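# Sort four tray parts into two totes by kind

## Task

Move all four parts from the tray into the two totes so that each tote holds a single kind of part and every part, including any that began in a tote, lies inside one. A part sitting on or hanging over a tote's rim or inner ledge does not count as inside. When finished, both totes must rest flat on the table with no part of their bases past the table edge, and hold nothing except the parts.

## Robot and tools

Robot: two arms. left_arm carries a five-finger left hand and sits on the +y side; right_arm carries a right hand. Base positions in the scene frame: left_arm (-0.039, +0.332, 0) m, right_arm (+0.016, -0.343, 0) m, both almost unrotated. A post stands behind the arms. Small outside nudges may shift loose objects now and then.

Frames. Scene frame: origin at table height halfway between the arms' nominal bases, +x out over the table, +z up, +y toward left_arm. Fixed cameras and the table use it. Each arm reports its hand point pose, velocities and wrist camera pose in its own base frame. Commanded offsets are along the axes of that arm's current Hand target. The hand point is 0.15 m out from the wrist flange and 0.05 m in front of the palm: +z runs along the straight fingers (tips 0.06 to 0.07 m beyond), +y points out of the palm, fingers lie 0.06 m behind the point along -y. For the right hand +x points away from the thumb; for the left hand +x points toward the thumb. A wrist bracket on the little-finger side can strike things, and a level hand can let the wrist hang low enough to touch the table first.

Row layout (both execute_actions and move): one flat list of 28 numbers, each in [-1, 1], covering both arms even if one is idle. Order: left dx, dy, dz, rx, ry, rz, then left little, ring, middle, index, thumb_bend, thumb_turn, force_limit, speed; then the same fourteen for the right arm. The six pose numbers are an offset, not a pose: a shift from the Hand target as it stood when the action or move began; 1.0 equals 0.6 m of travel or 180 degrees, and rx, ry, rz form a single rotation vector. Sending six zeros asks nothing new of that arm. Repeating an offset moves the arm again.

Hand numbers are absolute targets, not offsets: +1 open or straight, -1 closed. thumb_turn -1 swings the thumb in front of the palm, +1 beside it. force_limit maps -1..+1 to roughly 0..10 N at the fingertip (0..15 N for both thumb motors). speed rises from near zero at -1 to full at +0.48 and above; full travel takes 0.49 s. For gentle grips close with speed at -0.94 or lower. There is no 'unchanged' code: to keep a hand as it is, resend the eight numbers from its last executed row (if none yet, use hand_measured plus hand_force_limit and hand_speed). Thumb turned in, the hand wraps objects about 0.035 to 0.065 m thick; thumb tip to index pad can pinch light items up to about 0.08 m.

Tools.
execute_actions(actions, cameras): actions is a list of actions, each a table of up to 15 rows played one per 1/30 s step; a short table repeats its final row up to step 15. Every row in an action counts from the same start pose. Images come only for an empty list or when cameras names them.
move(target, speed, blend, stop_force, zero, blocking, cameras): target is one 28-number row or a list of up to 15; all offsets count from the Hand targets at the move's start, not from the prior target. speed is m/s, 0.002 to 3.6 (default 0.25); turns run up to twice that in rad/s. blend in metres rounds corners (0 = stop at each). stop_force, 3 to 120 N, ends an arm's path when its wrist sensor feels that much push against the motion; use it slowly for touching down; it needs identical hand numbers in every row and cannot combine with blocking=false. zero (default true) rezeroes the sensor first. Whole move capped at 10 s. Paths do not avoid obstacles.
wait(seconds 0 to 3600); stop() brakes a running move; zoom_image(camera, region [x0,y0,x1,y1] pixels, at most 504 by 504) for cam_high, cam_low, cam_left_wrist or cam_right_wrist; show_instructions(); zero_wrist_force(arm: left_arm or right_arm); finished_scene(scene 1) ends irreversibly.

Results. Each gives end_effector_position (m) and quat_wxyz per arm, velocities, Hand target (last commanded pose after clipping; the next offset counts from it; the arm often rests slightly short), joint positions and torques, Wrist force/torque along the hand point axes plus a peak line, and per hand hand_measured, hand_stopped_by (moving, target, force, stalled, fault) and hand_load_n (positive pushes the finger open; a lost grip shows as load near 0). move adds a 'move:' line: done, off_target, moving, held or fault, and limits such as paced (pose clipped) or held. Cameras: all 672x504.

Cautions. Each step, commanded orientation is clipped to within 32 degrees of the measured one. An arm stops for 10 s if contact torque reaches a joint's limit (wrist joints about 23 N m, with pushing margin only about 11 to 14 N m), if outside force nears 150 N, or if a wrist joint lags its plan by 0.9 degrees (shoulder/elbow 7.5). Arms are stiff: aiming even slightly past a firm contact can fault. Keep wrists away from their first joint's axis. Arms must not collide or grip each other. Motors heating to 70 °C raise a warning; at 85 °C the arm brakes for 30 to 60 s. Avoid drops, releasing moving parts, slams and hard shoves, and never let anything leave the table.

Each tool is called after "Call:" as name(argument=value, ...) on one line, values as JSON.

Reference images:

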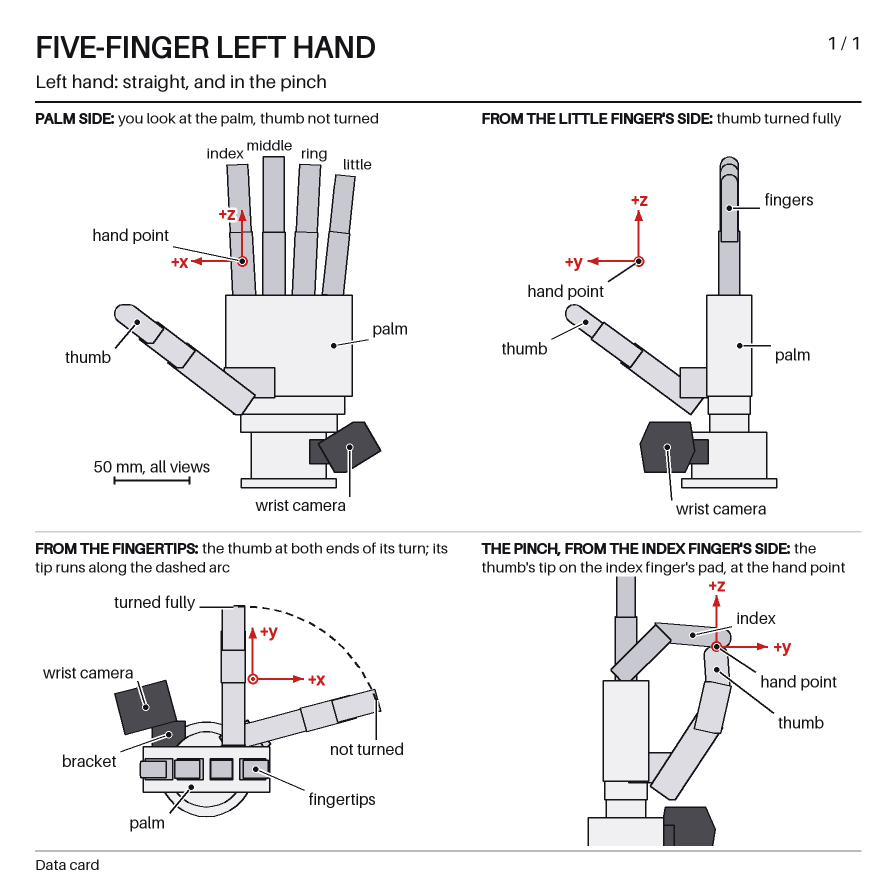

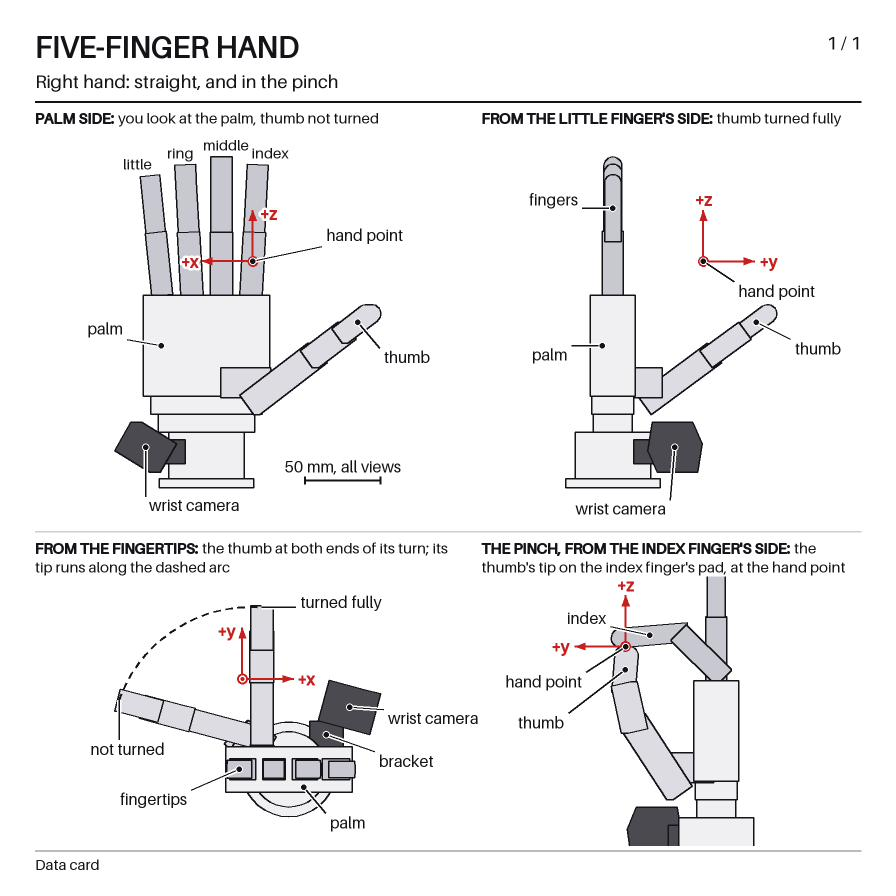

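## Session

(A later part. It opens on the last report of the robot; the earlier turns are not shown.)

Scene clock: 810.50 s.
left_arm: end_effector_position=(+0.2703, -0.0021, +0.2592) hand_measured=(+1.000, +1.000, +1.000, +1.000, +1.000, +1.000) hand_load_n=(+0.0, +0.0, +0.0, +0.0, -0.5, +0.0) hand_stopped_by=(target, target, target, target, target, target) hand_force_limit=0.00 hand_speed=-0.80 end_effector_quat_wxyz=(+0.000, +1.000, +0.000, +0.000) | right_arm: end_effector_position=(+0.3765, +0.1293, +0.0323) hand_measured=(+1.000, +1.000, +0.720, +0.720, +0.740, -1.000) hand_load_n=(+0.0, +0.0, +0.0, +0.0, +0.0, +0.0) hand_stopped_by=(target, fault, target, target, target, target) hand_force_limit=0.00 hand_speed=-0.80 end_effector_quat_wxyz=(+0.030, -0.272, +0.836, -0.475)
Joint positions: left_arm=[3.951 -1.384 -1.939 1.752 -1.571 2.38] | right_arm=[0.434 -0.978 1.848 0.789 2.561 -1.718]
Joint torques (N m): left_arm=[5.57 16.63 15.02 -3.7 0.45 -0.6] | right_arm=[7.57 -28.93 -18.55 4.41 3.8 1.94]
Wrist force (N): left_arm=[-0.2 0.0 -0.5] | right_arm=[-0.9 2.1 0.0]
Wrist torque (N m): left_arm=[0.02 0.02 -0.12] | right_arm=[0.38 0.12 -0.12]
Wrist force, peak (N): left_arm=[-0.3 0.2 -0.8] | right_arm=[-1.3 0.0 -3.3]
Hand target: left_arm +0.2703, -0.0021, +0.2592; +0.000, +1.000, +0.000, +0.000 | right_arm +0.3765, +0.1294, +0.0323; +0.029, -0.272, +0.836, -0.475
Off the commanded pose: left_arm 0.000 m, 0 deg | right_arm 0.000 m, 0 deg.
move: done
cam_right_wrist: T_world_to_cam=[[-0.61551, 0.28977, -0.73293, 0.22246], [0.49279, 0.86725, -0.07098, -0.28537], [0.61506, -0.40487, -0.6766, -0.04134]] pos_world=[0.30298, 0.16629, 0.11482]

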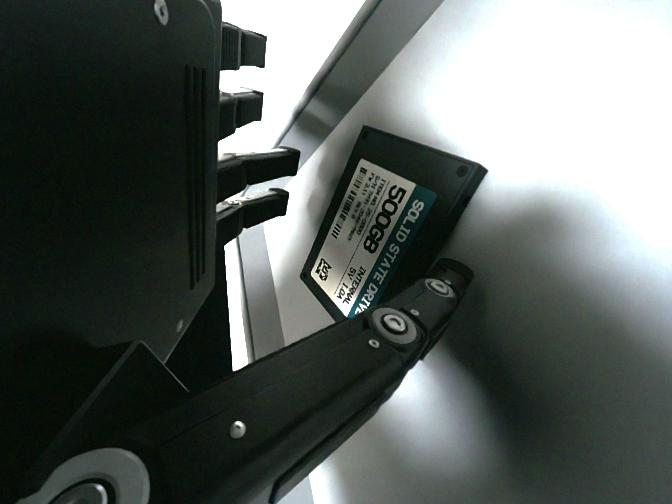

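Call:
move(target=[0,0,0,0,0,0,1,1,1,1,1,1,0,-0.8,-0.007,0.027,0.0182,0,0,0,1,1,0.72,0.72,0.74,-1,0,-0.8], speed=0.005, stop_force=3, cameras=["cam_right_wrist"])

Call:
zoom_image(camera="cam_right_wrist", region=[200, 30, 600, 400])

Scene clock: 817.57 s.
left_arm: end_effector_position=(+0.2703, -0.0021, +0.2592) hand_measured=(+1.000, +1.000, +1.000, +1.000, +1.000, +1.000) hand_load_n=(+0.0, +0.5, +0.0, +0.0, +0.0, +0.0) hand_stopped_by=(target, target, target, target, target, target) hand_force_limit=0.00 hand_speed=-0.80 end_effector_quat_wxyz=(+0.000, +1.000, +0.000, +0.000) | right_arm: end_effector_position=(+0.3765, +0.1294, +0.0198) hand_measured=(+1.000, +1.000, +0.720, +0.720, +0.740, -1.000) hand_load_n=(+0.0, -0.5, +0.0, +0.0, -0.5, +0.0) hand_stopped_by=(target, fault, target, target, target, target) hand_force_limit=0.00 hand_speed=-0.80 end_effector_quat_wxyz=(+0.029, -0.272, +0.836, -0.475)
Joint positions: left_arm=[3.951 -1.384 -1.939 1.752 -1.571 2.38] | right_arm=[0.434 -0.955 1.851 0.762 2.561 -1.718]
Joint torques (N m): left_arm=[5.69 16.62 14.52 -3.76 0.53 -0.47] | right_arm=[5.51 -46.3 -14.56 4.05 1.78 1.46]
Wrist force (N): left_arm=[-0.2 0.0 -0.6] | right_arm=[-1.0 -0.3 -2.1]
Wrist torque (N m): left_arm=[0.03 0.00 -0.11] | right_arm=[0.19 0.17 -0.15]
Wrist force, peak (N): left_arm=[-0.3 0.0 -0.8] | right_arm=[-1.1 -1.7 -3.4]
Hand target: left_arm +0.2703, -0.0021, +0.2592; +0.000, +1.000, +0.000, +0.000 | right_arm +0.3765, +0.1294, +0.0198; +0.029, -0.272, +0.836, -0.475 (not the last commanded pose)
Off the commanded pose: left_arm 0.000 m, 0 deg | right_arm 0.008 m, 0 deg.
move: contact (right_arm)
cam_right_wrist: T_world_to_cam=[[-0.61577, 0.28951, -0.73281, 0.21338], [0.49274, 0.86724, -0.07142, -0.28628], [0.61485, -0.40506, -0.67667, -0.04965]] pos_world=[0.30298, 0.16639, 0.10232]

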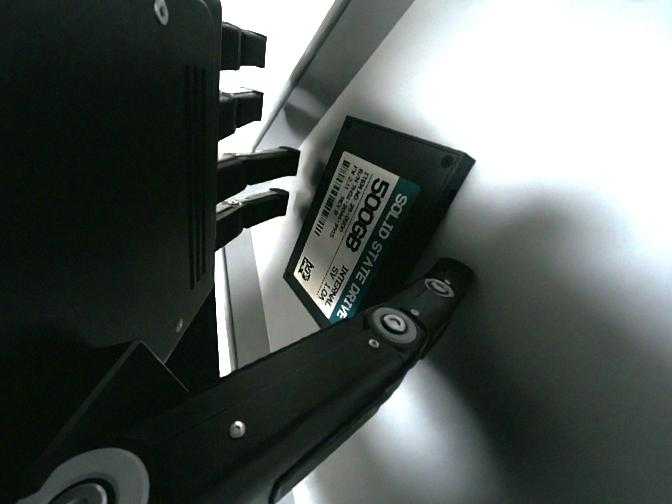

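Scaled by 1.260 from the camera's image (finer frame: 960x720).

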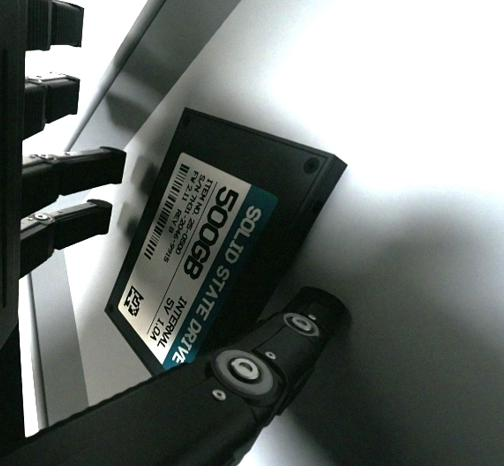

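Call:
move(target=[0,0,0,0,0,0,1,1,1,1,1,1,0,-0.8,0,0,0,0,0,0,1,1,0.1,0.1,0.74,-1,-0.1,-0.94], cameras=["cam_right_wrist"])

Call:
zoom_image(camera="cam_right_wrist", region=[200, 30, 600, 400])

Scene clock: 823.17 s.
left_arm: end_effector_position=(+0.2703, -0.0021, +0.2592) hand_measured=(+1.000, +1.000, +1.000, +1.000, +1.000, +1.000) hand_load_n=(+0.0, +0.0, +0.0, +0.5, +0.0, +0.0) hand_stopped_by=(target, target, target, target, target, target) hand_force_limit=0.00 hand_speed=-0.80 end_effector_quat_wxyz=(+0.000, +1.000, +0.000, +0.000) | right_arm: end_effector_position=(+0.3765, +0.1294, +0.0198) hand_measured=(+1.000, +1.000, +0.310, +0.304, +0.740, -1.000) hand_load_n=(+0.0, +0.0, +4.5, +4.5, +2.5, +0.0) hand_stopped_by=(target, fault, force, force, target, target) hand_force_limit=-0.10 hand_speed=-0.94 end_effector_quat_wxyz=(+0.029, -0.272, +0.836, -0.475)
Joint positions: left_arm=[3.951 -1.384 -1.939 1.752 -1.571 2.38] | right_arm=[0.434 -0.955 1.851 0.762 2.561 -1.718]
Joint torques (N m): left_arm=[5.62 16.52 14.43 -3.61 0.45 -0.56] | right_arm=[3.7 -43.8 -16.56 3.71 -1.32 -1.35]
Wrist force (N): left_arm=[-0.2 0.1 -0.6] | right_arm=[-0.5 -6.5 -2.0]
Wrist torque (N m): left_arm=[0.04 0.01 -0.12] | right_arm=[-0.07 0.15 -0.22]
Wrist force, peak (N): left_arm=[-0.2 0.2 -0.8] | right_arm=[-0.3 -6.6 -2.1]
Hand target: left_arm +0.2703, -0.0021, +0.2592; +0.000, +1.000, +0.000, +0.000 | right_arm +0.3765, +0.1294, +0.0198; +0.029, -0.272, +0.836, -0.475
Off the commanded pose: left_arm 0.000 m, 0 deg | right_arm 0.000 m, 0 deg.
move: done
cam_right_wrist: T_world_to_cam=[[-0.61574, 0.28957, -0.73281, 0.21336], [0.49278, 0.86722, -0.07137, -0.2863], [0.61485, -0.40506, -0.67668, -0.04965]] pos_world=[0.30298, 0.16639, 0.10232]

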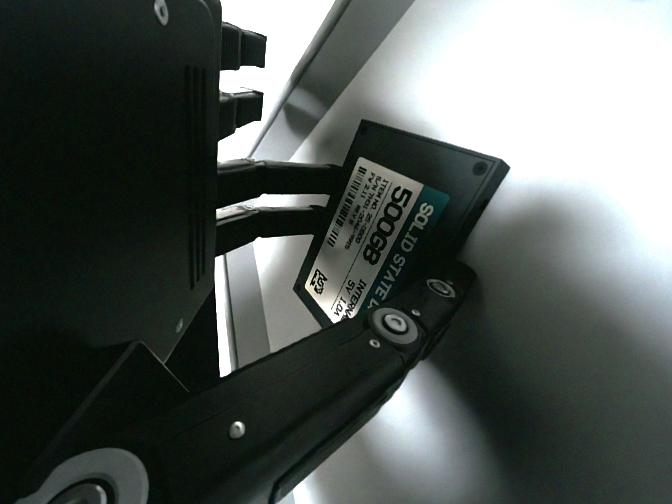

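Scaled by 1.260 from the camera's image (finer frame: 960x720).

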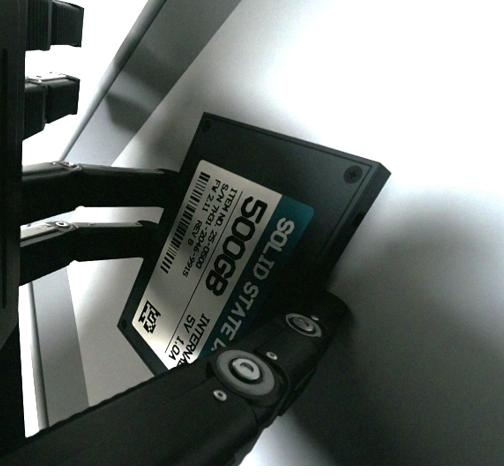

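Call:
move(target=[0,0,0,0,0,0,1,1,1,1,1,1,0,-0.8,0,0,0,0,0,0,1,1,0.1,0.1,0.5,-1,-0.2,-0.94], cameras=["cam_right_wrist"])

Scene clock: 825.93 s.
left_arm: end_effector_position=(+0.2703, -0.0021, +0.2592) hand_measured=(+1.000, +1.000, +1.000, +1.000, +1.000, +1.000) hand_load_n=(+0.0, +0.0, +0.0, +0.0, +0.0, +0.0) hand_stopped_by=(target, target, target, target, target, target) hand_force_limit=0.00 hand_speed=-0.80 end_effector_quat_wxyz=(+0.000, +1.000, +0.000, +0.000) | right_arm: end_effector_position=(+0.3765, +0.1294, +0.0198) hand_measured=(+1.000, +1.000, +0.310, +0.304, +0.724, -1.000) hand_load_n=(+0.0, +0.0, +4.5, +4.5, +6.0, +0.0) hand_stopped_by=(target, fault, force, force, force, target) hand_force_limit=-0.20 hand_speed=-0.94 end_effector_quat_wxyz=(+0.029, -0.272, +0.836, -0.475)
Joint positions: left_arm=[3.951 -1.384 -1.939 1.752 -1.571 2.38] | right_arm=[0.434 -0.955 1.851 0.762 2.561 -1.718]
Joint torques (N m): left_arm=[5.44 16.7 15.03 -3.71 0.44 -0.54] | right_arm=[3.31 -35.32 -12.34 1.98 -1.26 -1.52]
Wrist force (N): left_arm=[-0.1 0.2 -0.6] | right_arm=[-0.2 -4.4 -3.9]
Wrist torque (N m): left_arm=[0.06 -0.01 -0.11] | right_arm=[0.13 0.16 -0.18]
Wrist force, peak (N): left_arm=[-0.3 0.2 -0.6] | right_arm=[-0.3 -6.7 -2.0]
Hand target: left_arm +0.2703, -0.0021, +0.2592; +0.000, +1.000, +0.000, +0.000 | right_arm +0.3765, +0.1294, +0.0198; +0.029, -0.272, +0.836, -0.475
Off the commanded pose: left_arm 0.000 m, 0 deg | right_arm 0.000 m, 0 deg.
move: done
cam_right_wrist: T_world_to_cam=[[-0.61577, 0.28951, -0.73281, 0.21338], [0.49274, 0.86724, -0.07142, -0.28628], [0.61485, -0.40506, -0.67667, -0.04965]] pos_world=[0.30298, 0.16639, 0.10232]

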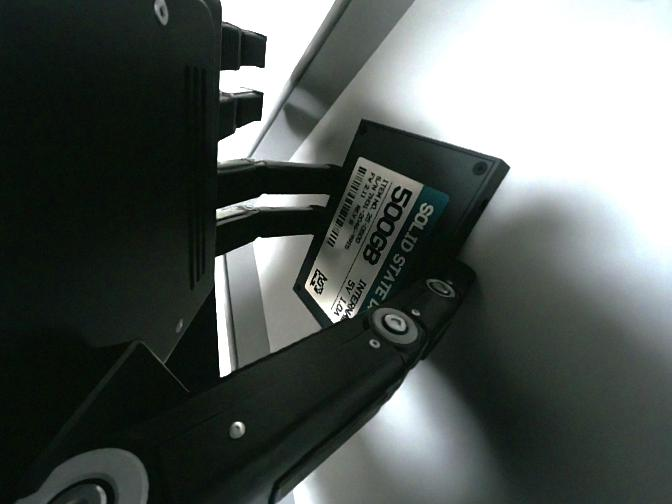

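Call:
move(target=[0,0,0,0,0,0,1,1,1,1,1,1,0,-0.8,0.0053,-0.0203,-0.0137,0,0,0,1,1,0.1,0.1,0.5,-1,-0.2,-0.94], speed=0.02, cameras=["cam_right_wrist"])

Call:
zoom_image(camera="cam_right_wrist", region=[200, 30, 600, 400])

Scene clock: 830.30 s.
left_arm: end_effector_position=(+0.2703, -0.0021, +0.2592) hand_measured=(+1.000, +1.000, +1.000, +1.000, +1.000, +1.000) hand_load_n=(+0.0, +0.0, +0.0, +0.0, +0.0, +0.0) hand_stopped_by=(target, target, target, target, target, target) hand_force_limit=0.00 hand_speed=-0.80 end_effector_quat_wxyz=(+0.000, +1.000, +0.000, +0.000) | right_arm: end_effector_position=(+0.3765, +0.1294, +0.0347) hand_measured=(+1.000, +1.000, +0.310, +0.304, +0.724, -1.000) hand_load_n=(+0.0, +0.0, +3.5, +4.0, +7.0, +0.0) hand_stopped_by=(target, fault, force, force, force, target) hand_force_limit=-0.20 hand_speed=-0.94 end_effector_quat_wxyz=(+0.029, -0.272, +0.836, -0.475)
Joint positions: left_arm=[3.951 -1.384 -1.939 1.752 -1.571 2.38] | right_arm=[0.434 -0.983 1.847 0.795 2.561 -1.718]
Joint torques (N m): left_arm=[5.08 16.49 14.74 -3.7 0.37 -0.48] | right_arm=[4 -46.43 -18.51 4.56 0.61 0.5]
Wrist force (N): left_arm=[-0.4 0.1 -0.4] | right_arm=[-0.9 3.1 0.4]
Wrist torque (N m): left_arm=[0.04 0.04 -0.13] | right_arm=[0.46 0.09 -0.09]
Wrist force, peak (N): left_arm=[-0.4 0.5 -0.7] | right_arm=[-0.3 -4.5 -3.9]
Hand target: left_arm +0.2703, -0.0021, +0.2592; +0.000, +1.000, +0.000, +0.000 | right_arm +0.3765, +0.1294, +0.0349; +0.029, -0.272, +0.836, -0.475
Off the commanded pose: left_arm 0.000 m, 0 deg | right_arm 0.000 m, 0 deg.
move: done
cam_right_wrist: T_world_to_cam=[[-0.61585, 0.28953, -0.73274, 0.22431], [0.49266, 0.86729, -0.07138, -0.28521], [0.61483, -0.40495, -0.67676, -0.03957]] pos_world=[0.30298, 0.16639, 0.11722]

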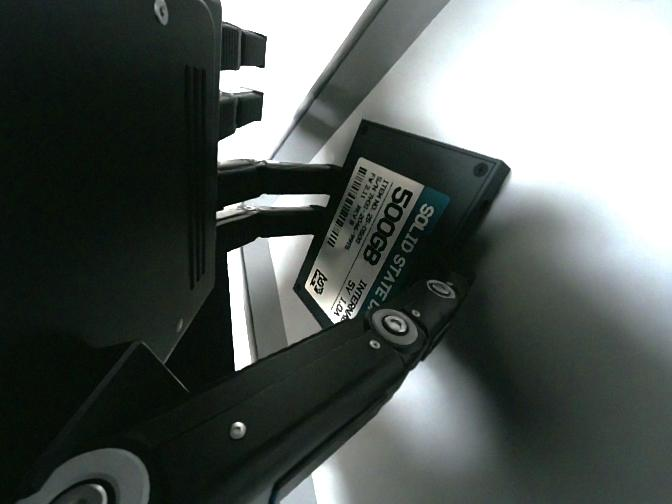

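Scaled by 1.260 from the camera's image (finer frame: 960x720).

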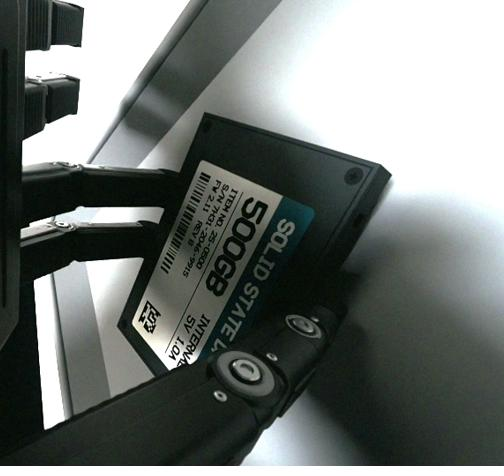

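Call:
move(target=[[0,0,0,0,0,0,1,1,1,1,1,1,0,-0.8,0.0578,-0.2228,-0.1502,0,0,0,1,1,0.1,0.1,0.5,-1,-0.2,-0.94],[0,0,0,0,0,0,1,1,1,1,1,1,0,-0.8,-0.5843,-0.215,-0.4082,0.1693,-0.6529,-0.4401,1,1,0.1,0.1,0.5,-1,-0.2,-0.94]], speed=[0.1,0.3], blend=[0.02,0], cameras=["all"])

Call:
zoom_image(camera="cam_high", region=[220, 200, 420, 400])

Scene clock: 864.50 s.
left_arm: end_effector_position=(+0.2703, -0.0021, +0.2592) hand_measured=(+1.000, +1.000, +1.000, +1.000, +1.000, +1.000) hand_load_n=(+0.0, +0.0, +0.0, +0.0, +0.0, +0.0) hand_stopped_by=(target, target, target, target, target, target) hand_force_limit=0.00 hand_speed=-0.80 end_effector_quat_wxyz=(+0.000, +1.000, +0.000, +0.000) | right_arm: end_effector_position=(+0.6542, +0.4378, +0.1999) hand_measured=(+1.000, +1.000, +0.310, +0.304, +0.724, -1.000) hand_load_n=(+0.0, +0.0, +3.5, +4.0, +7.0, +0.0) hand_stopped_by=(target, fault, force, force, force, target) hand_force_limit=-0.20 hand_speed=-0.94 end_effector_quat_wxyz=(-0.462, +0.879, +0.008, +0.116)
Joint positions: left_arm=[3.951 -1.384 -1.939 1.752 -1.571 2.38] | right_arm=[0.203 -0.537 0.367 1.161 0.711 -4.255]
Joint torques (N m): left_arm=[5.37 16.31 14.82 -3.72 0.36 -0.32] | right_arm=[8.49 -50.25 -26.9 3.46 -3.65 -1.92]
Wrist force (N): left_arm=[-0.1 0.3 -0.6] | right_arm=[-0.9 2.6 0.7]
Wrist torque (N m): left_arm=[0.07 -0.01 -0.11] | right_arm=[0.34 0.10 0.04]
Wrist force, peak (N): left_arm=[-0.2 0.3 -0.8] | right_arm=[-1.1 3.5 0.9]
Hand target: left_arm +0.2703, -0.0021, +0.2592; +0.000, +1.000, +0.000, +0.000 | right_arm +0.6543, +0.4378, +0.1999; -0.462, +0.879, +0.008, +0.116
Off the commanded pose: left_arm 0.000 m, 0 deg | right_arm 0.000 m, 0 deg.
move: done
cam_left_wrist: T_world_to_cam=[[0.28504, 0.95632, 0.06479, -0.09992], [0.81256, -0.27694, 0.51288, -0.35313], [0.50842, -0.09355, -0.85601, 0.19458]] pos_world=[0.2165, 0.01597, 0.35415]
cam_right_wrist: T_world_to_cam=[[0.33964, -0.59087, -0.73179, 0.18725], [-0.90128, -0.42694, -0.07358, 0.80124], [-0.26896, 0.68454, -0.67754, 0.12774]] pos_world=[0.69291, 0.36528, 0.28253]

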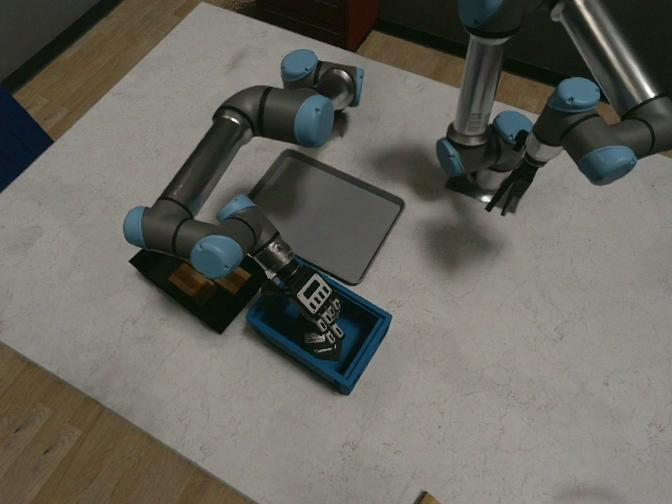

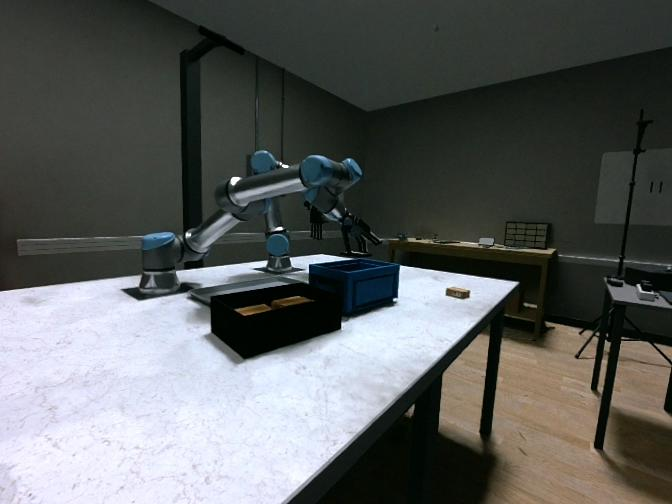

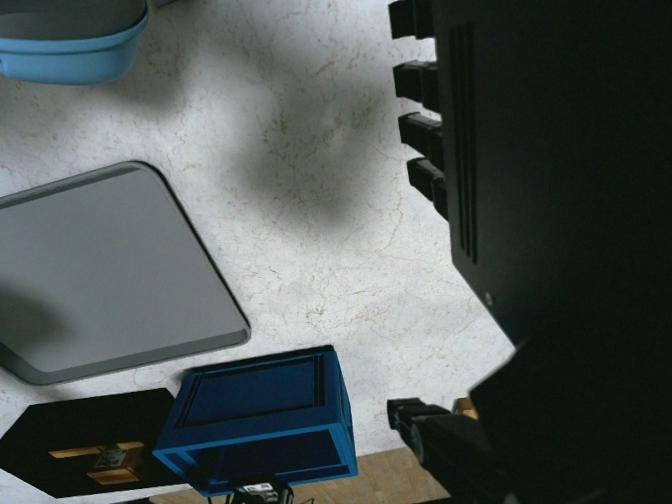

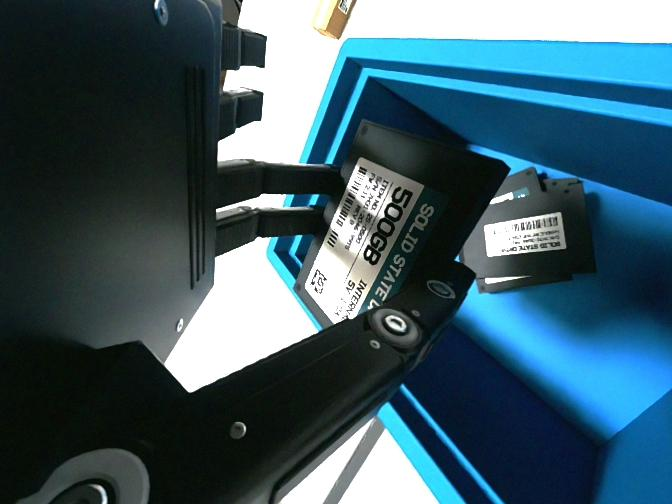

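Scaled by 2.520 from the camera's image (finer frame: 960x720).

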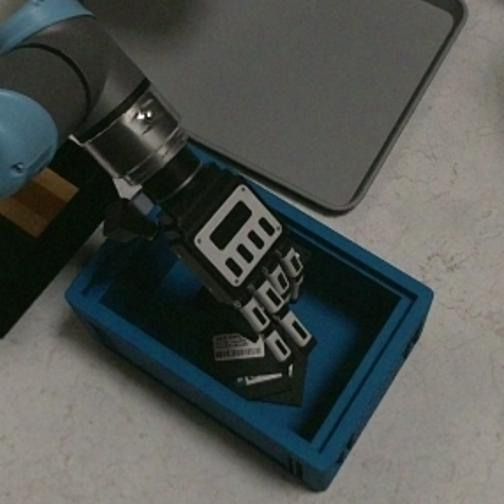

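Call:
zoom_image(camera="cam_right_wrist", region=[250, 20, 672, 340])

Call:
zoom_image(camera="cam_right_wrist", region=[372, 204, 672, 504])

Scaled by 1.194 from the camera's image (finer frame: 960x720).

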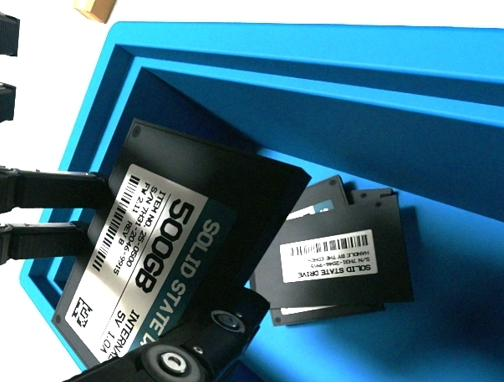

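Scaled by 1.680 from the camera's image (finer frame: 960x720).

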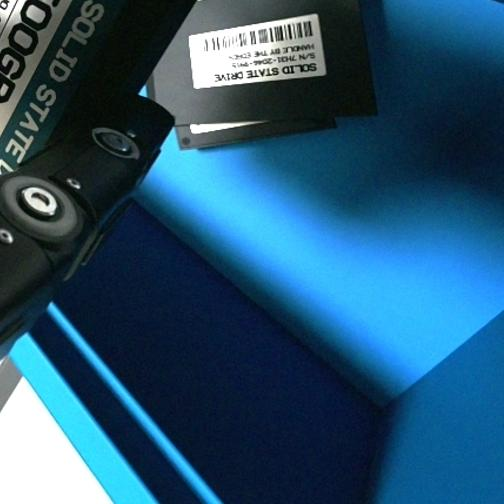

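Call:
move(target=[[0,0,0,0,0,0,1,1,1,1,1,1,0,-0.8,-0.009,-0.01,0.0113,0,0,0,1,1,0.1,0.1,0.5,-1,-0.2,-0.94],[0,0,0,0,0,0,1,1,1,1,1,1,0,-0.8,-0.0602,0.1858,0.1432,0,0,0,1,1,0.1,0.1,0.5,-1,-0.2,-0.94]], speed=0.06, blend=[0.004,0], stop_force=6, cameras=["cam_right_wrist","cam_high","cam_low"])

Call:
zoom_image(camera="cam_high", region=[220, 200, 420, 400])

Scene clock: 899.20 s.
left_arm: end_effector_position=(+0.2703, -0.0021, +0.2592) hand_measured=(+1.000, +1.000, +1.000, +1.000, +1.000, +1.000) hand_load_n=(+0.0, +0.0, +0.0, +0.0, +0.0, +0.0) hand_stopped_by=(target, target, target, target, target, target) hand_force_limit=0.00 hand_speed=-0.80 end_effector_quat_wxyz=(+0.000, +1.000, +0.000, +0.000) | right_arm: end_effector_position=(+0.6495, +0.4472, +0.0550) hand_measured=(+1.000, +1.000, +0.310, +0.304, +0.724, -1.000) hand_load_n=(+0.0, +0.0, +3.5, +4.5, +6.5, +0.0) hand_stopped_by=(target, fault, force, force, force, target) hand_force_limit=-0.20 hand_speed=-0.94 end_effector_quat_wxyz=(-0.462, +0.879, +0.008, +0.116)
Joint positions: left_arm=[3.951 -1.384 -1.939 1.752 -1.571 2.38] | right_arm=[0.219 -0.534 0.729 0.782 0.719 -4.237]
Joint torques (N m): left_arm=[4.63 16.89 14.72 -3.77 0.5 -0.33] | right_arm=[1.8 -50.94 -12.93 -0.59 1.27 1.89]
Wrist force (N): left_arm=[-0.2 0.0 -0.8] | right_arm=[-1.2 2.4 0.5]
Wrist torque (N m): left_arm=[0.04 0.01 -0.12] | right_arm=[0.33 0.14 -0.13]
Wrist force, peak (N): left_arm=[-0.5 0.1 -0.8] | right_arm=[-1.2 2.9 0.9]
Hand target: left_arm +0.2703, -0.0021, +0.2592; +0.000, +1.000, +0.000, +0.000 | right_arm +0.6495, +0.4472, +0.0550; -0.462, +0.879, +0.008, +0.116
Off the commanded pose: left_arm 0.000 m, 0 deg | right_arm 0.000 m, 0 deg.
move: done
cam_right_wrist: T_world_to_cam=[[0.3395, -0.59097, -0.73177, 0.08852], [-0.90116, -0.4273, -0.07299, 0.79046], [-0.26955, 0.68422, -0.67763, 0.02236]] pos_world=[0.6883, 0.37478, 0.13763]
Images, in order (width x height): cam_high 672x504, cam_low 672x504, cam_right_wrist 672x504.

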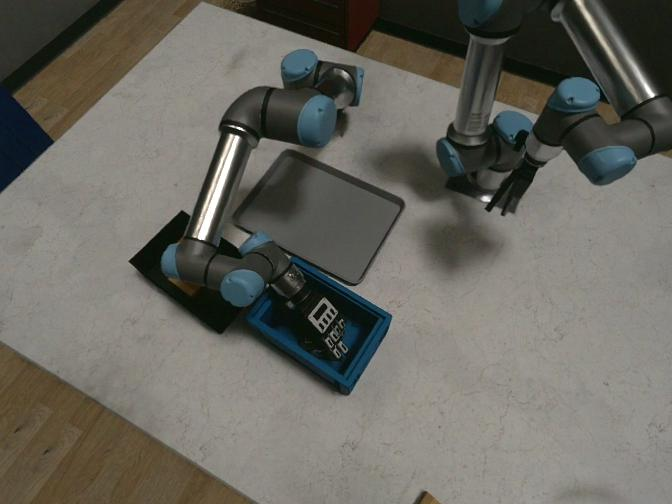

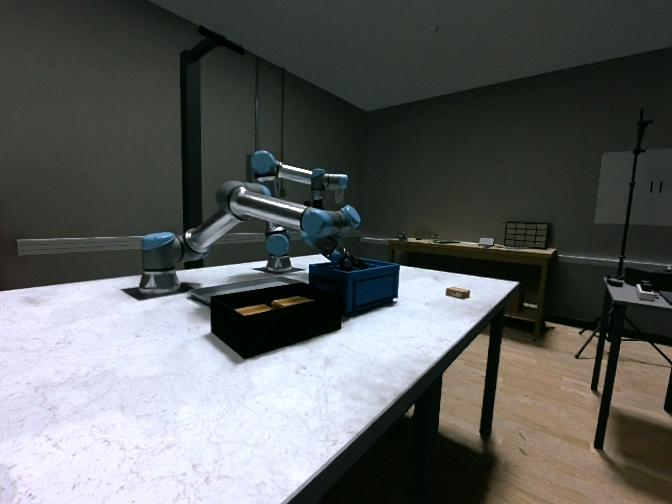

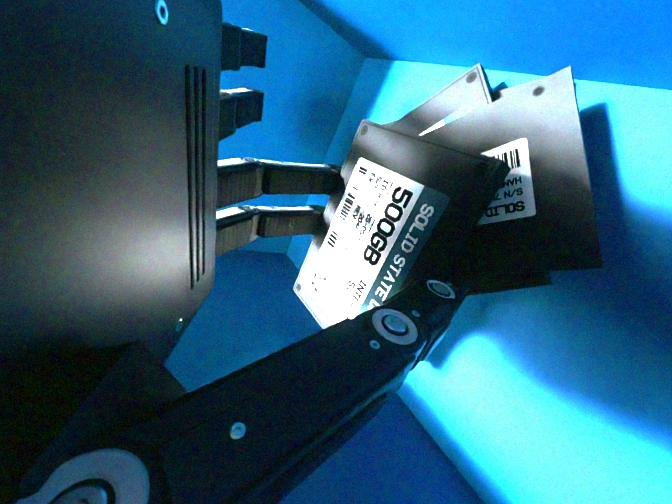

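Scaled by 2.520 from the camera's image (finer frame: 960x720).

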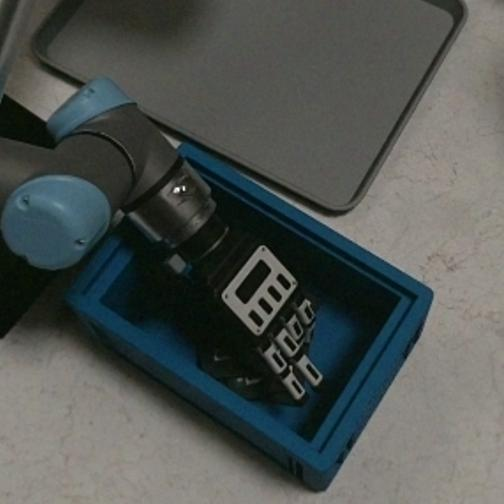

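Call:
move(target=[0,0,0,0,0,0,1,1,1,1,1,1,0,-0.8,-0.0095,0.0365,0.0245,0,0,0,1,1,0.1,0.1,0.5,-1,-0.2,-0.94], speed=0.006, stop_force=3, cameras=["cam_right_wrist"])

Scene clock: 911.07 s.
left_arm: end_effector_position=(+0.2703, -0.0021, +0.2592) hand_measured=(+1.000, +1.000, +1.000, +1.000, +1.000, +1.000) hand_load_n=(+0.0, +0.0, +0.0, +0.0, +0.0, +0.5) hand_stopped_by=(target, target, target, target, target, target) hand_force_limit=0.00 hand_speed=-0.80 end_effector_quat_wxyz=(+0.000, +1.000, +0.000, +0.000) | right_arm: end_effector_position=(+0.6495, +0.4472, +0.0489) hand_measured=(+1.000, +1.000, +0.310, +0.304, +0.724, -1.000) hand_load_n=(+0.0, +0.0, +3.5, +4.0, +7.0, +0.0) hand_stopped_by=(target, fault, force, force, force, target) hand_force_limit=-0.20 hand_speed=-0.94 end_effector_quat_wxyz=(-0.462, +0.879, +0.008, +0.116)
Joint positions: left_arm=[3.951 -1.384 -1.939 1.752 -1.571 2.38] | right_arm=[0.219 -0.53 0.737 0.77 0.719 -4.237]
Joint torques (N m): left_arm=[4.58 15.78 14.78 -3.76 0.37 -0.19] | right_arm=[4.66 -67.71 -24.79 2.92 0.56 -1.25]
Wrist force (N): left_arm=[-0.2 -0.2 -0.6] | right_arm=[-0.8 -0.4 -2.3]
Wrist torque (N m): left_arm=[0.00 0.00 -0.11] | right_arm=[0.26 0.15 -0.14]
Wrist force, peak (N): left_arm=[-0.3 0.1 -0.8] | right_arm=[-1.1 -3.3 -4.3]
Hand target: left_arm +0.2703, -0.0021, +0.2592; +0.000, +1.000, +0.000, +0.000 | right_arm +0.6495, +0.4472, +0.0489; -0.462, +0.879, +0.008, +0.116 (not the last commanded pose)
Off the commanded pose: left_arm 0.000 m, 0 deg | right_arm 0.021 m, 0 deg.
move: contact (right_arm)
cam_right_wrist: T_world_to_cam=[[0.3395, -0.59097, -0.73177, 0.08406], [-0.90116, -0.4273, -0.07299, 0.79002], [-0.26955, 0.68422, -0.67763, 0.01822]] pos_world=[0.6883, 0.37478, 0.13153]

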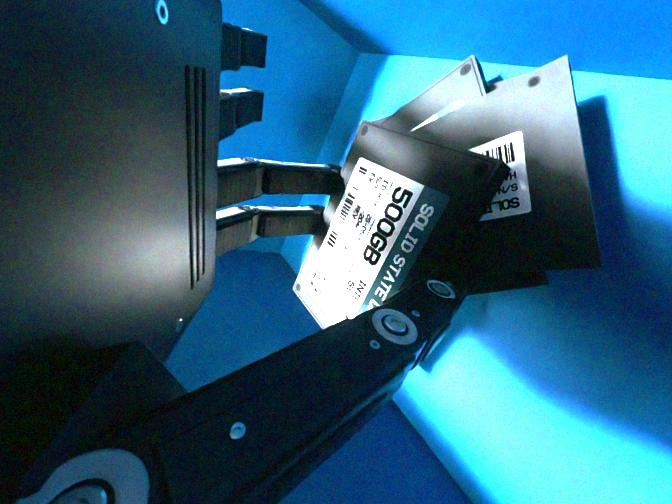

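Call:
zoom_image(camera="cam_right_wrist", region=[270, 30, 640, 350])

Scaled by 1.362 from the camera's image (finer frame: 960x720).

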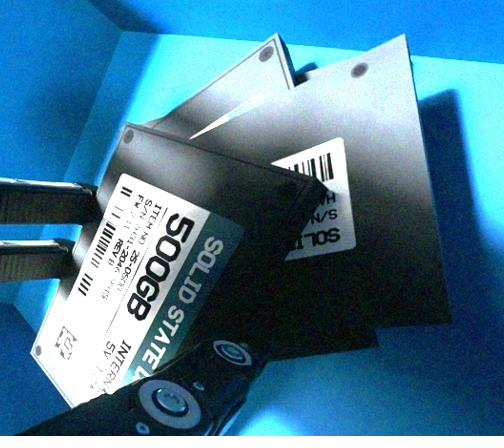

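Call:
move(target=[0,0,0,0,0,0,1,1,1,1,1,1,0,-0.8,0,0,0,0,0,0,1,1,0.55,0.55,0.86,-1,-0.2,-0.92], cameras=["cam_right_wrist"])

Call:
zoom_image(camera="cam_right_wrist", region=[220, 30, 640, 350])

Scene clock: 928.57 s.
left_arm: end_effector_position=(+0.2703, -0.0021, +0.2592) hand_measured=(+1.000, +1.000, +1.000, +1.000, +1.000, +1.000) hand_load_n=(+0.0, +0.0, +0.0, +0.0, +0.0, +0.0) hand_stopped_by=(target, target, target, target, target, target) hand_force_limit=0.00 hand_speed=-0.80 end_effector_quat_wxyz=(+0.000, +1.000, +0.000, +0.000) | right_arm: end_effector_position=(+0.6495, +0.4472, +0.0489) hand_measured=(+1.000, +1.000, +0.550, +0.550, +0.860, -1.000) hand_load_n=(+0.0, +0.0, +0.0, -0.5, +0.0, +0.0) hand_stopped_by=(target, fault, target, target, target, target) hand_force_limit=-0.20 hand_speed=-0.92 end_effector_quat_wxyz=(-0.462, +0.879, +0.008, +0.116)
Joint positions: left_arm=[3.951 -1.384 -1.939 1.752 -1.571 2.38] | right_arm=[0.219 -0.53 0.737 0.77 0.719 -4.237]
Joint torques (N m): left_arm=[3.91 16.43 14.84 -3.79 0.47 -0.1] | right_arm=[3.84 -67.82 -24.32 2.65 0.51 -1.1]
Wrist force (N): left_arm=[0.0 0.0 -0.8] | right_arm=[-0.7 2.0 0.1]
Wrist torque (N m): left_arm=[0.04 -0.02 -0.10] | right_arm=[0.34 0.08 -0.12]
Wrist force, peak (N): left_arm=[-0.3 0.1 -0.9] | right_arm=[-0.9 -0.3 -2.5]
Hand target: left_arm +0.2703, -0.0021, +0.2592; +0.000, +1.000, +0.000, +0.000 | right_arm +0.6495, +0.4472, +0.0489; -0.462, +0.879, +0.008, +0.116
Off the commanded pose: left_arm 0.000 m, 0 deg | right_arm 0.000 m, 0 deg.
move: done
cam_right_wrist: T_world_to_cam=[[0.3395, -0.59097, -0.73177, 0.08406], [-0.90116, -0.4273, -0.07299, 0.79002], [-0.26955, 0.68422, -0.67763, 0.01822]] pos_world=[0.6883, 0.37478, 0.13153]

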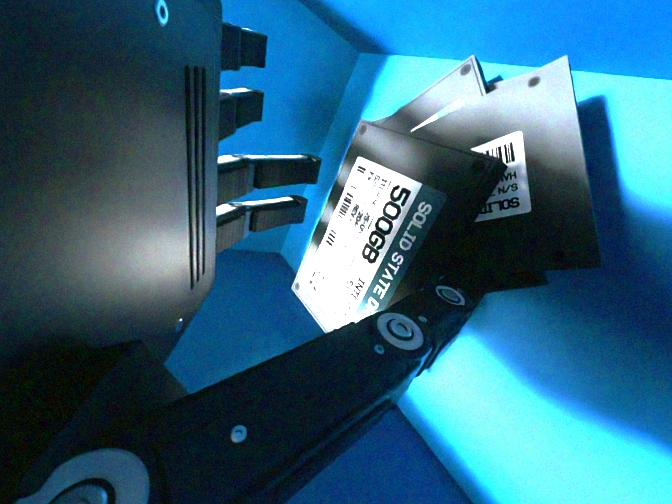

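Scaled by 1.200 from the camera's image (finer frame: 960x720).

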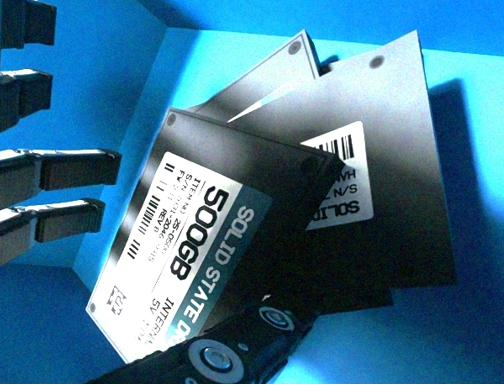

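Call:
move(target=[0,0,0,0,0,0,1,1,1,1,1,1,0,-0.8,0.0529,-0.2026,-0.1364,0,0,0,1,1,0.55,0.55,0.86,-1,-0.2,-0.92], speed=0.08, cameras=["all"])

Scene clock: 939.60 s.
left_arm: end_effector_position=(+0.2703, -0.0021, +0.2592) hand_measured=(+1.000, +1.000, +1.000, +1.000, +1.000, +1.000) hand_load_n=(+0.0, +0.0, +0.0, +0.0, +0.0, +0.0) hand_stopped_by=(target, target, target, target, target, target) hand_force_limit=0.00 hand_speed=-0.80 end_effector_quat_wxyz=(+0.000, +1.000, +0.000, +0.000) | right_arm: end_effector_position=(+0.6496, +0.4472, +0.1988) hand_measured=(+1.000, +1.000, +0.550, +0.550, +0.860, -1.000) hand_load_n=(+0.0, +0.0, +0.0, +0.0, +0.0, +0.0) hand_stopped_by=(target, fault, target, target, target, target) hand_force_limit=-0.20 hand_speed=-0.92 end_effector_quat_wxyz=(-0.462, +0.879, +0.008, +0.116)
Joint positions: left_arm=[3.951 -1.384 -1.939 1.752 -1.571 2.38] | right_arm=[0.219 -0.544 0.38 1.141 0.719 -4.236]
Joint torques (N m): left_arm=[4.1 16.08 15.26 -3.77 0.46 -0.18] | right_arm=[0.81 -50.36 -26.85 3.17 -3.26 -1.54]
Wrist force (N): left_arm=[-0.1 0.1 -0.7] | right_arm=[-0.6 1.9 0.4]
Wrist torque (N m): left_arm=[0.06 -0.01 -0.11] | right_arm=[0.32 0.06 -0.11]
Wrist force, peak (N): left_arm=[-0.2 -0.1 -0.9] | right_arm=[-0.8 2.5 0.7]
Hand target: left_arm +0.2703, -0.0021, +0.2592; +0.000, +1.000, +0.000, +0.000 | right_arm +0.6496, +0.4473, +0.1988; -0.462, +0.879, +0.008, +0.116
Off the commanded pose: left_arm 0.000 m, 0 deg | right_arm 0.000 m, 0 deg.
move: done
cam_left_wrist: T_world_to_cam=[[0.28504, 0.95632, 0.06479, -0.09992], [0.81256, -0.27694, 0.51288, -0.35313], [0.50842, -0.09355, -0.85601, 0.19458]] pos_world=[0.2165, 0.01597, 0.35415]
cam_right_wrist: T_world_to_cam=[[0.3395, -0.59103, -0.73173, 0.19373], [-0.90121, -0.42717, -0.0731, 0.80107], [-0.26937, 0.68426, -0.67766, 0.1197]] pos_world=[0.68841, 0.37478, 0.28143]

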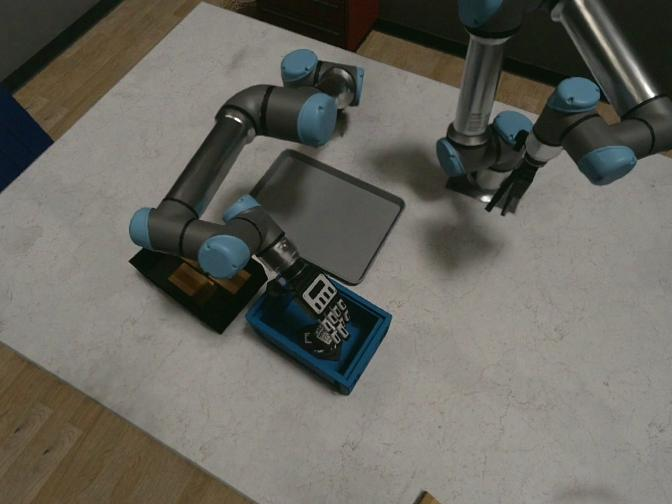

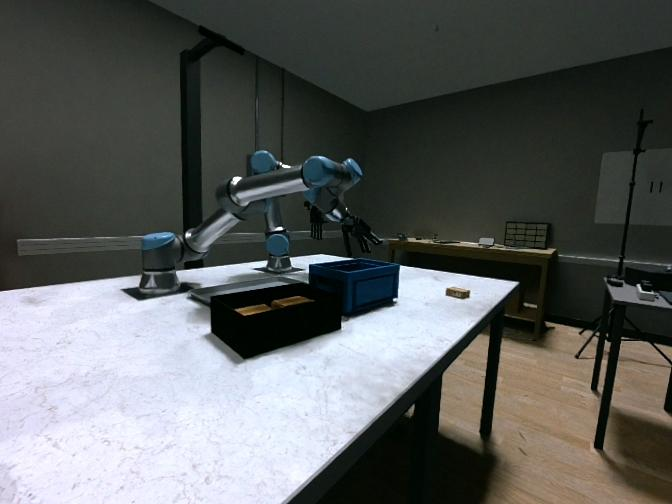

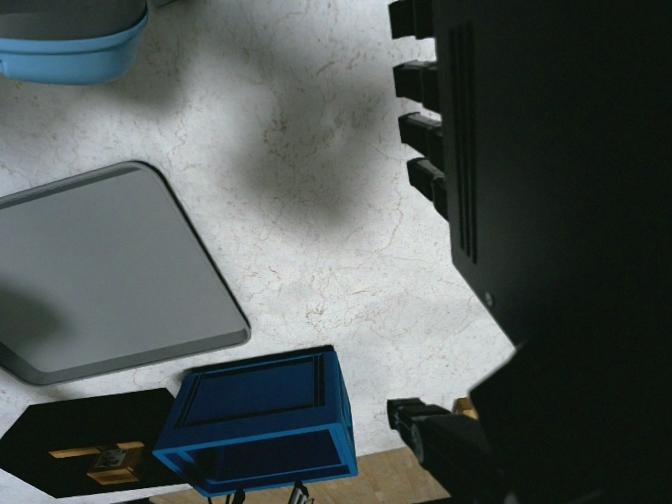

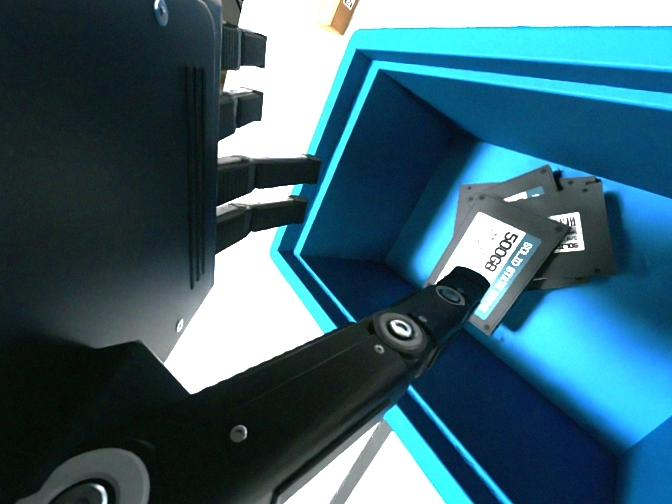

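Call:
move(target=[0,0,0,0,0,0,1,1,1,1,1,1,0,-0.8,-0.3067,-0.1079,-0.111,0,0,0,1,1,0.55,0.55,0.86,-1,-0.2,-0.92], speed=0.2, cameras=["all"])

Scene clock: 948.33 s.
left_arm: end_effector_position=(+0.2703, -0.0021, +0.2592) hand_measured=(+1.000, +1.000, +1.000, +1.000, +1.000, +1.000) hand_load_n=(+0.0, +0.0, +0.0, +0.0, +0.0, +0.0) hand_stopped_by=(target, target, target, target, target, target) hand_force_limit=0.00 hand_speed=-0.80 end_effector_quat_wxyz=(+0.000, +1.000, +0.000, +0.000) | right_arm: end_effector_position=(+0.4497, +0.4472, +0.2488) hand_measured=(+1.000, +1.000, +0.550, +0.550, +0.860, -1.000) hand_load_n=(+0.0, +0.0, -0.5, -0.5, +0.0, +0.0) hand_stopped_by=(target, fault, target, target, target, target) hand_force_limit=-0.20 hand_speed=-0.92 end_effector_quat_wxyz=(-0.462, +0.879, +0.008, +0.116)
Joint positions: left_arm=[3.951 -1.384 -1.939 1.752 -1.571 2.38] | right_arm=[0.309 -1.145 1.264 0.779 0.773 -4.129]
Joint torques (N m): left_arm=[3.87 16.14 14.82 -3.82 0.34 -0.12] | right_arm=[7.62 -49.33 -12.82 -0.75 1.56 1.88]
Wrist force (N): left_arm=[-0.2 -0.1 -0.5] | right_arm=[-0.8 1.9 0.2]
Wrist torque (N m): left_arm=[0.01 0.00 -0.11] | right_arm=[0.33 0.08 -0.12]
Wrist force, peak (N): left_arm=[-0.4 0.2 -0.8] | right_arm=[-0.3 2.4 0.6]
Hand target: left_arm +0.2703, -0.0021, +0.2592; +0.000, +1.000, +0.000, +0.000 | right_arm +0.4496, +0.4472, +0.2488; -0.462, +0.879, +0.008, +0.116
Off the commanded pose: left_arm 0.000 m, 0 deg | right_arm 0.000 m, 0 deg.
move: done
cam_left_wrist: T_world_to_cam=[[0.28504, 0.95632, 0.06479, -0.09992], [0.81256, -0.27694, 0.51288, -0.35313], [0.50842, -0.09355, -0.85601, 0.19458]] pos_world=[0.2165, 0.01597, 0.35415]
cam_right_wrist: T_world_to_cam=[[0.33952, -0.59098, -0.73176, 0.29816], [-0.90111, -0.4274, -0.07292, 0.62455], [-0.26966, 0.68415, -0.67766, 0.09992]] pos_world=[0.48851, 0.37478, 0.33143]

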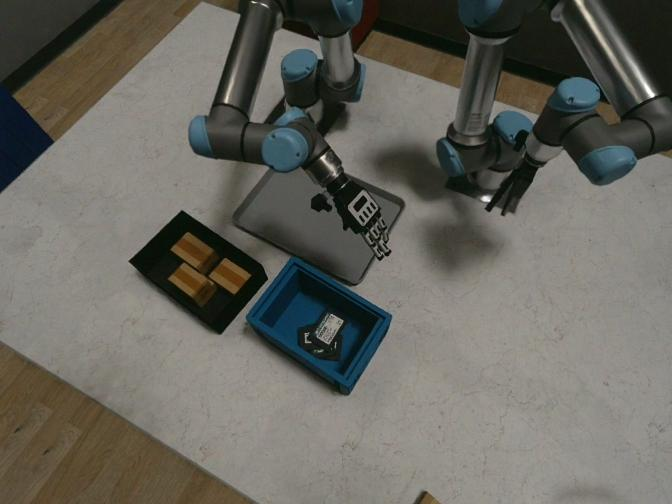

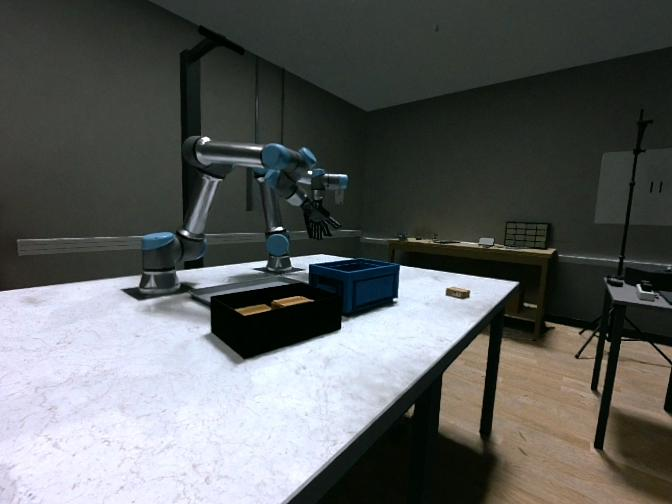

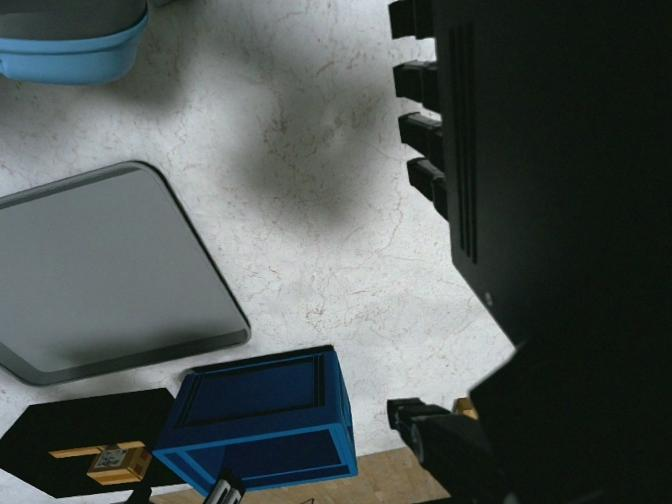

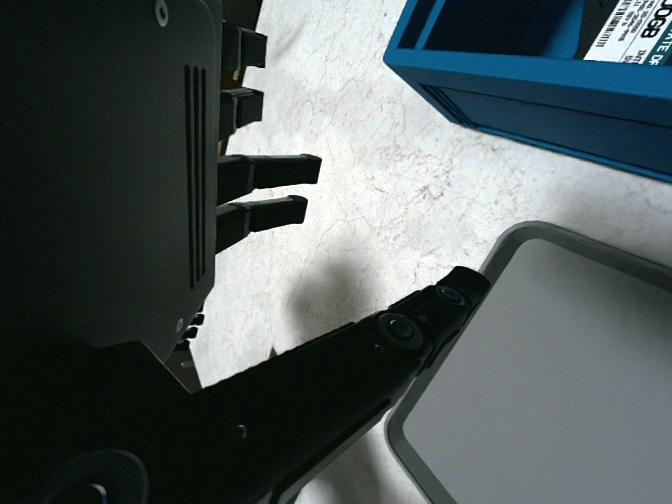

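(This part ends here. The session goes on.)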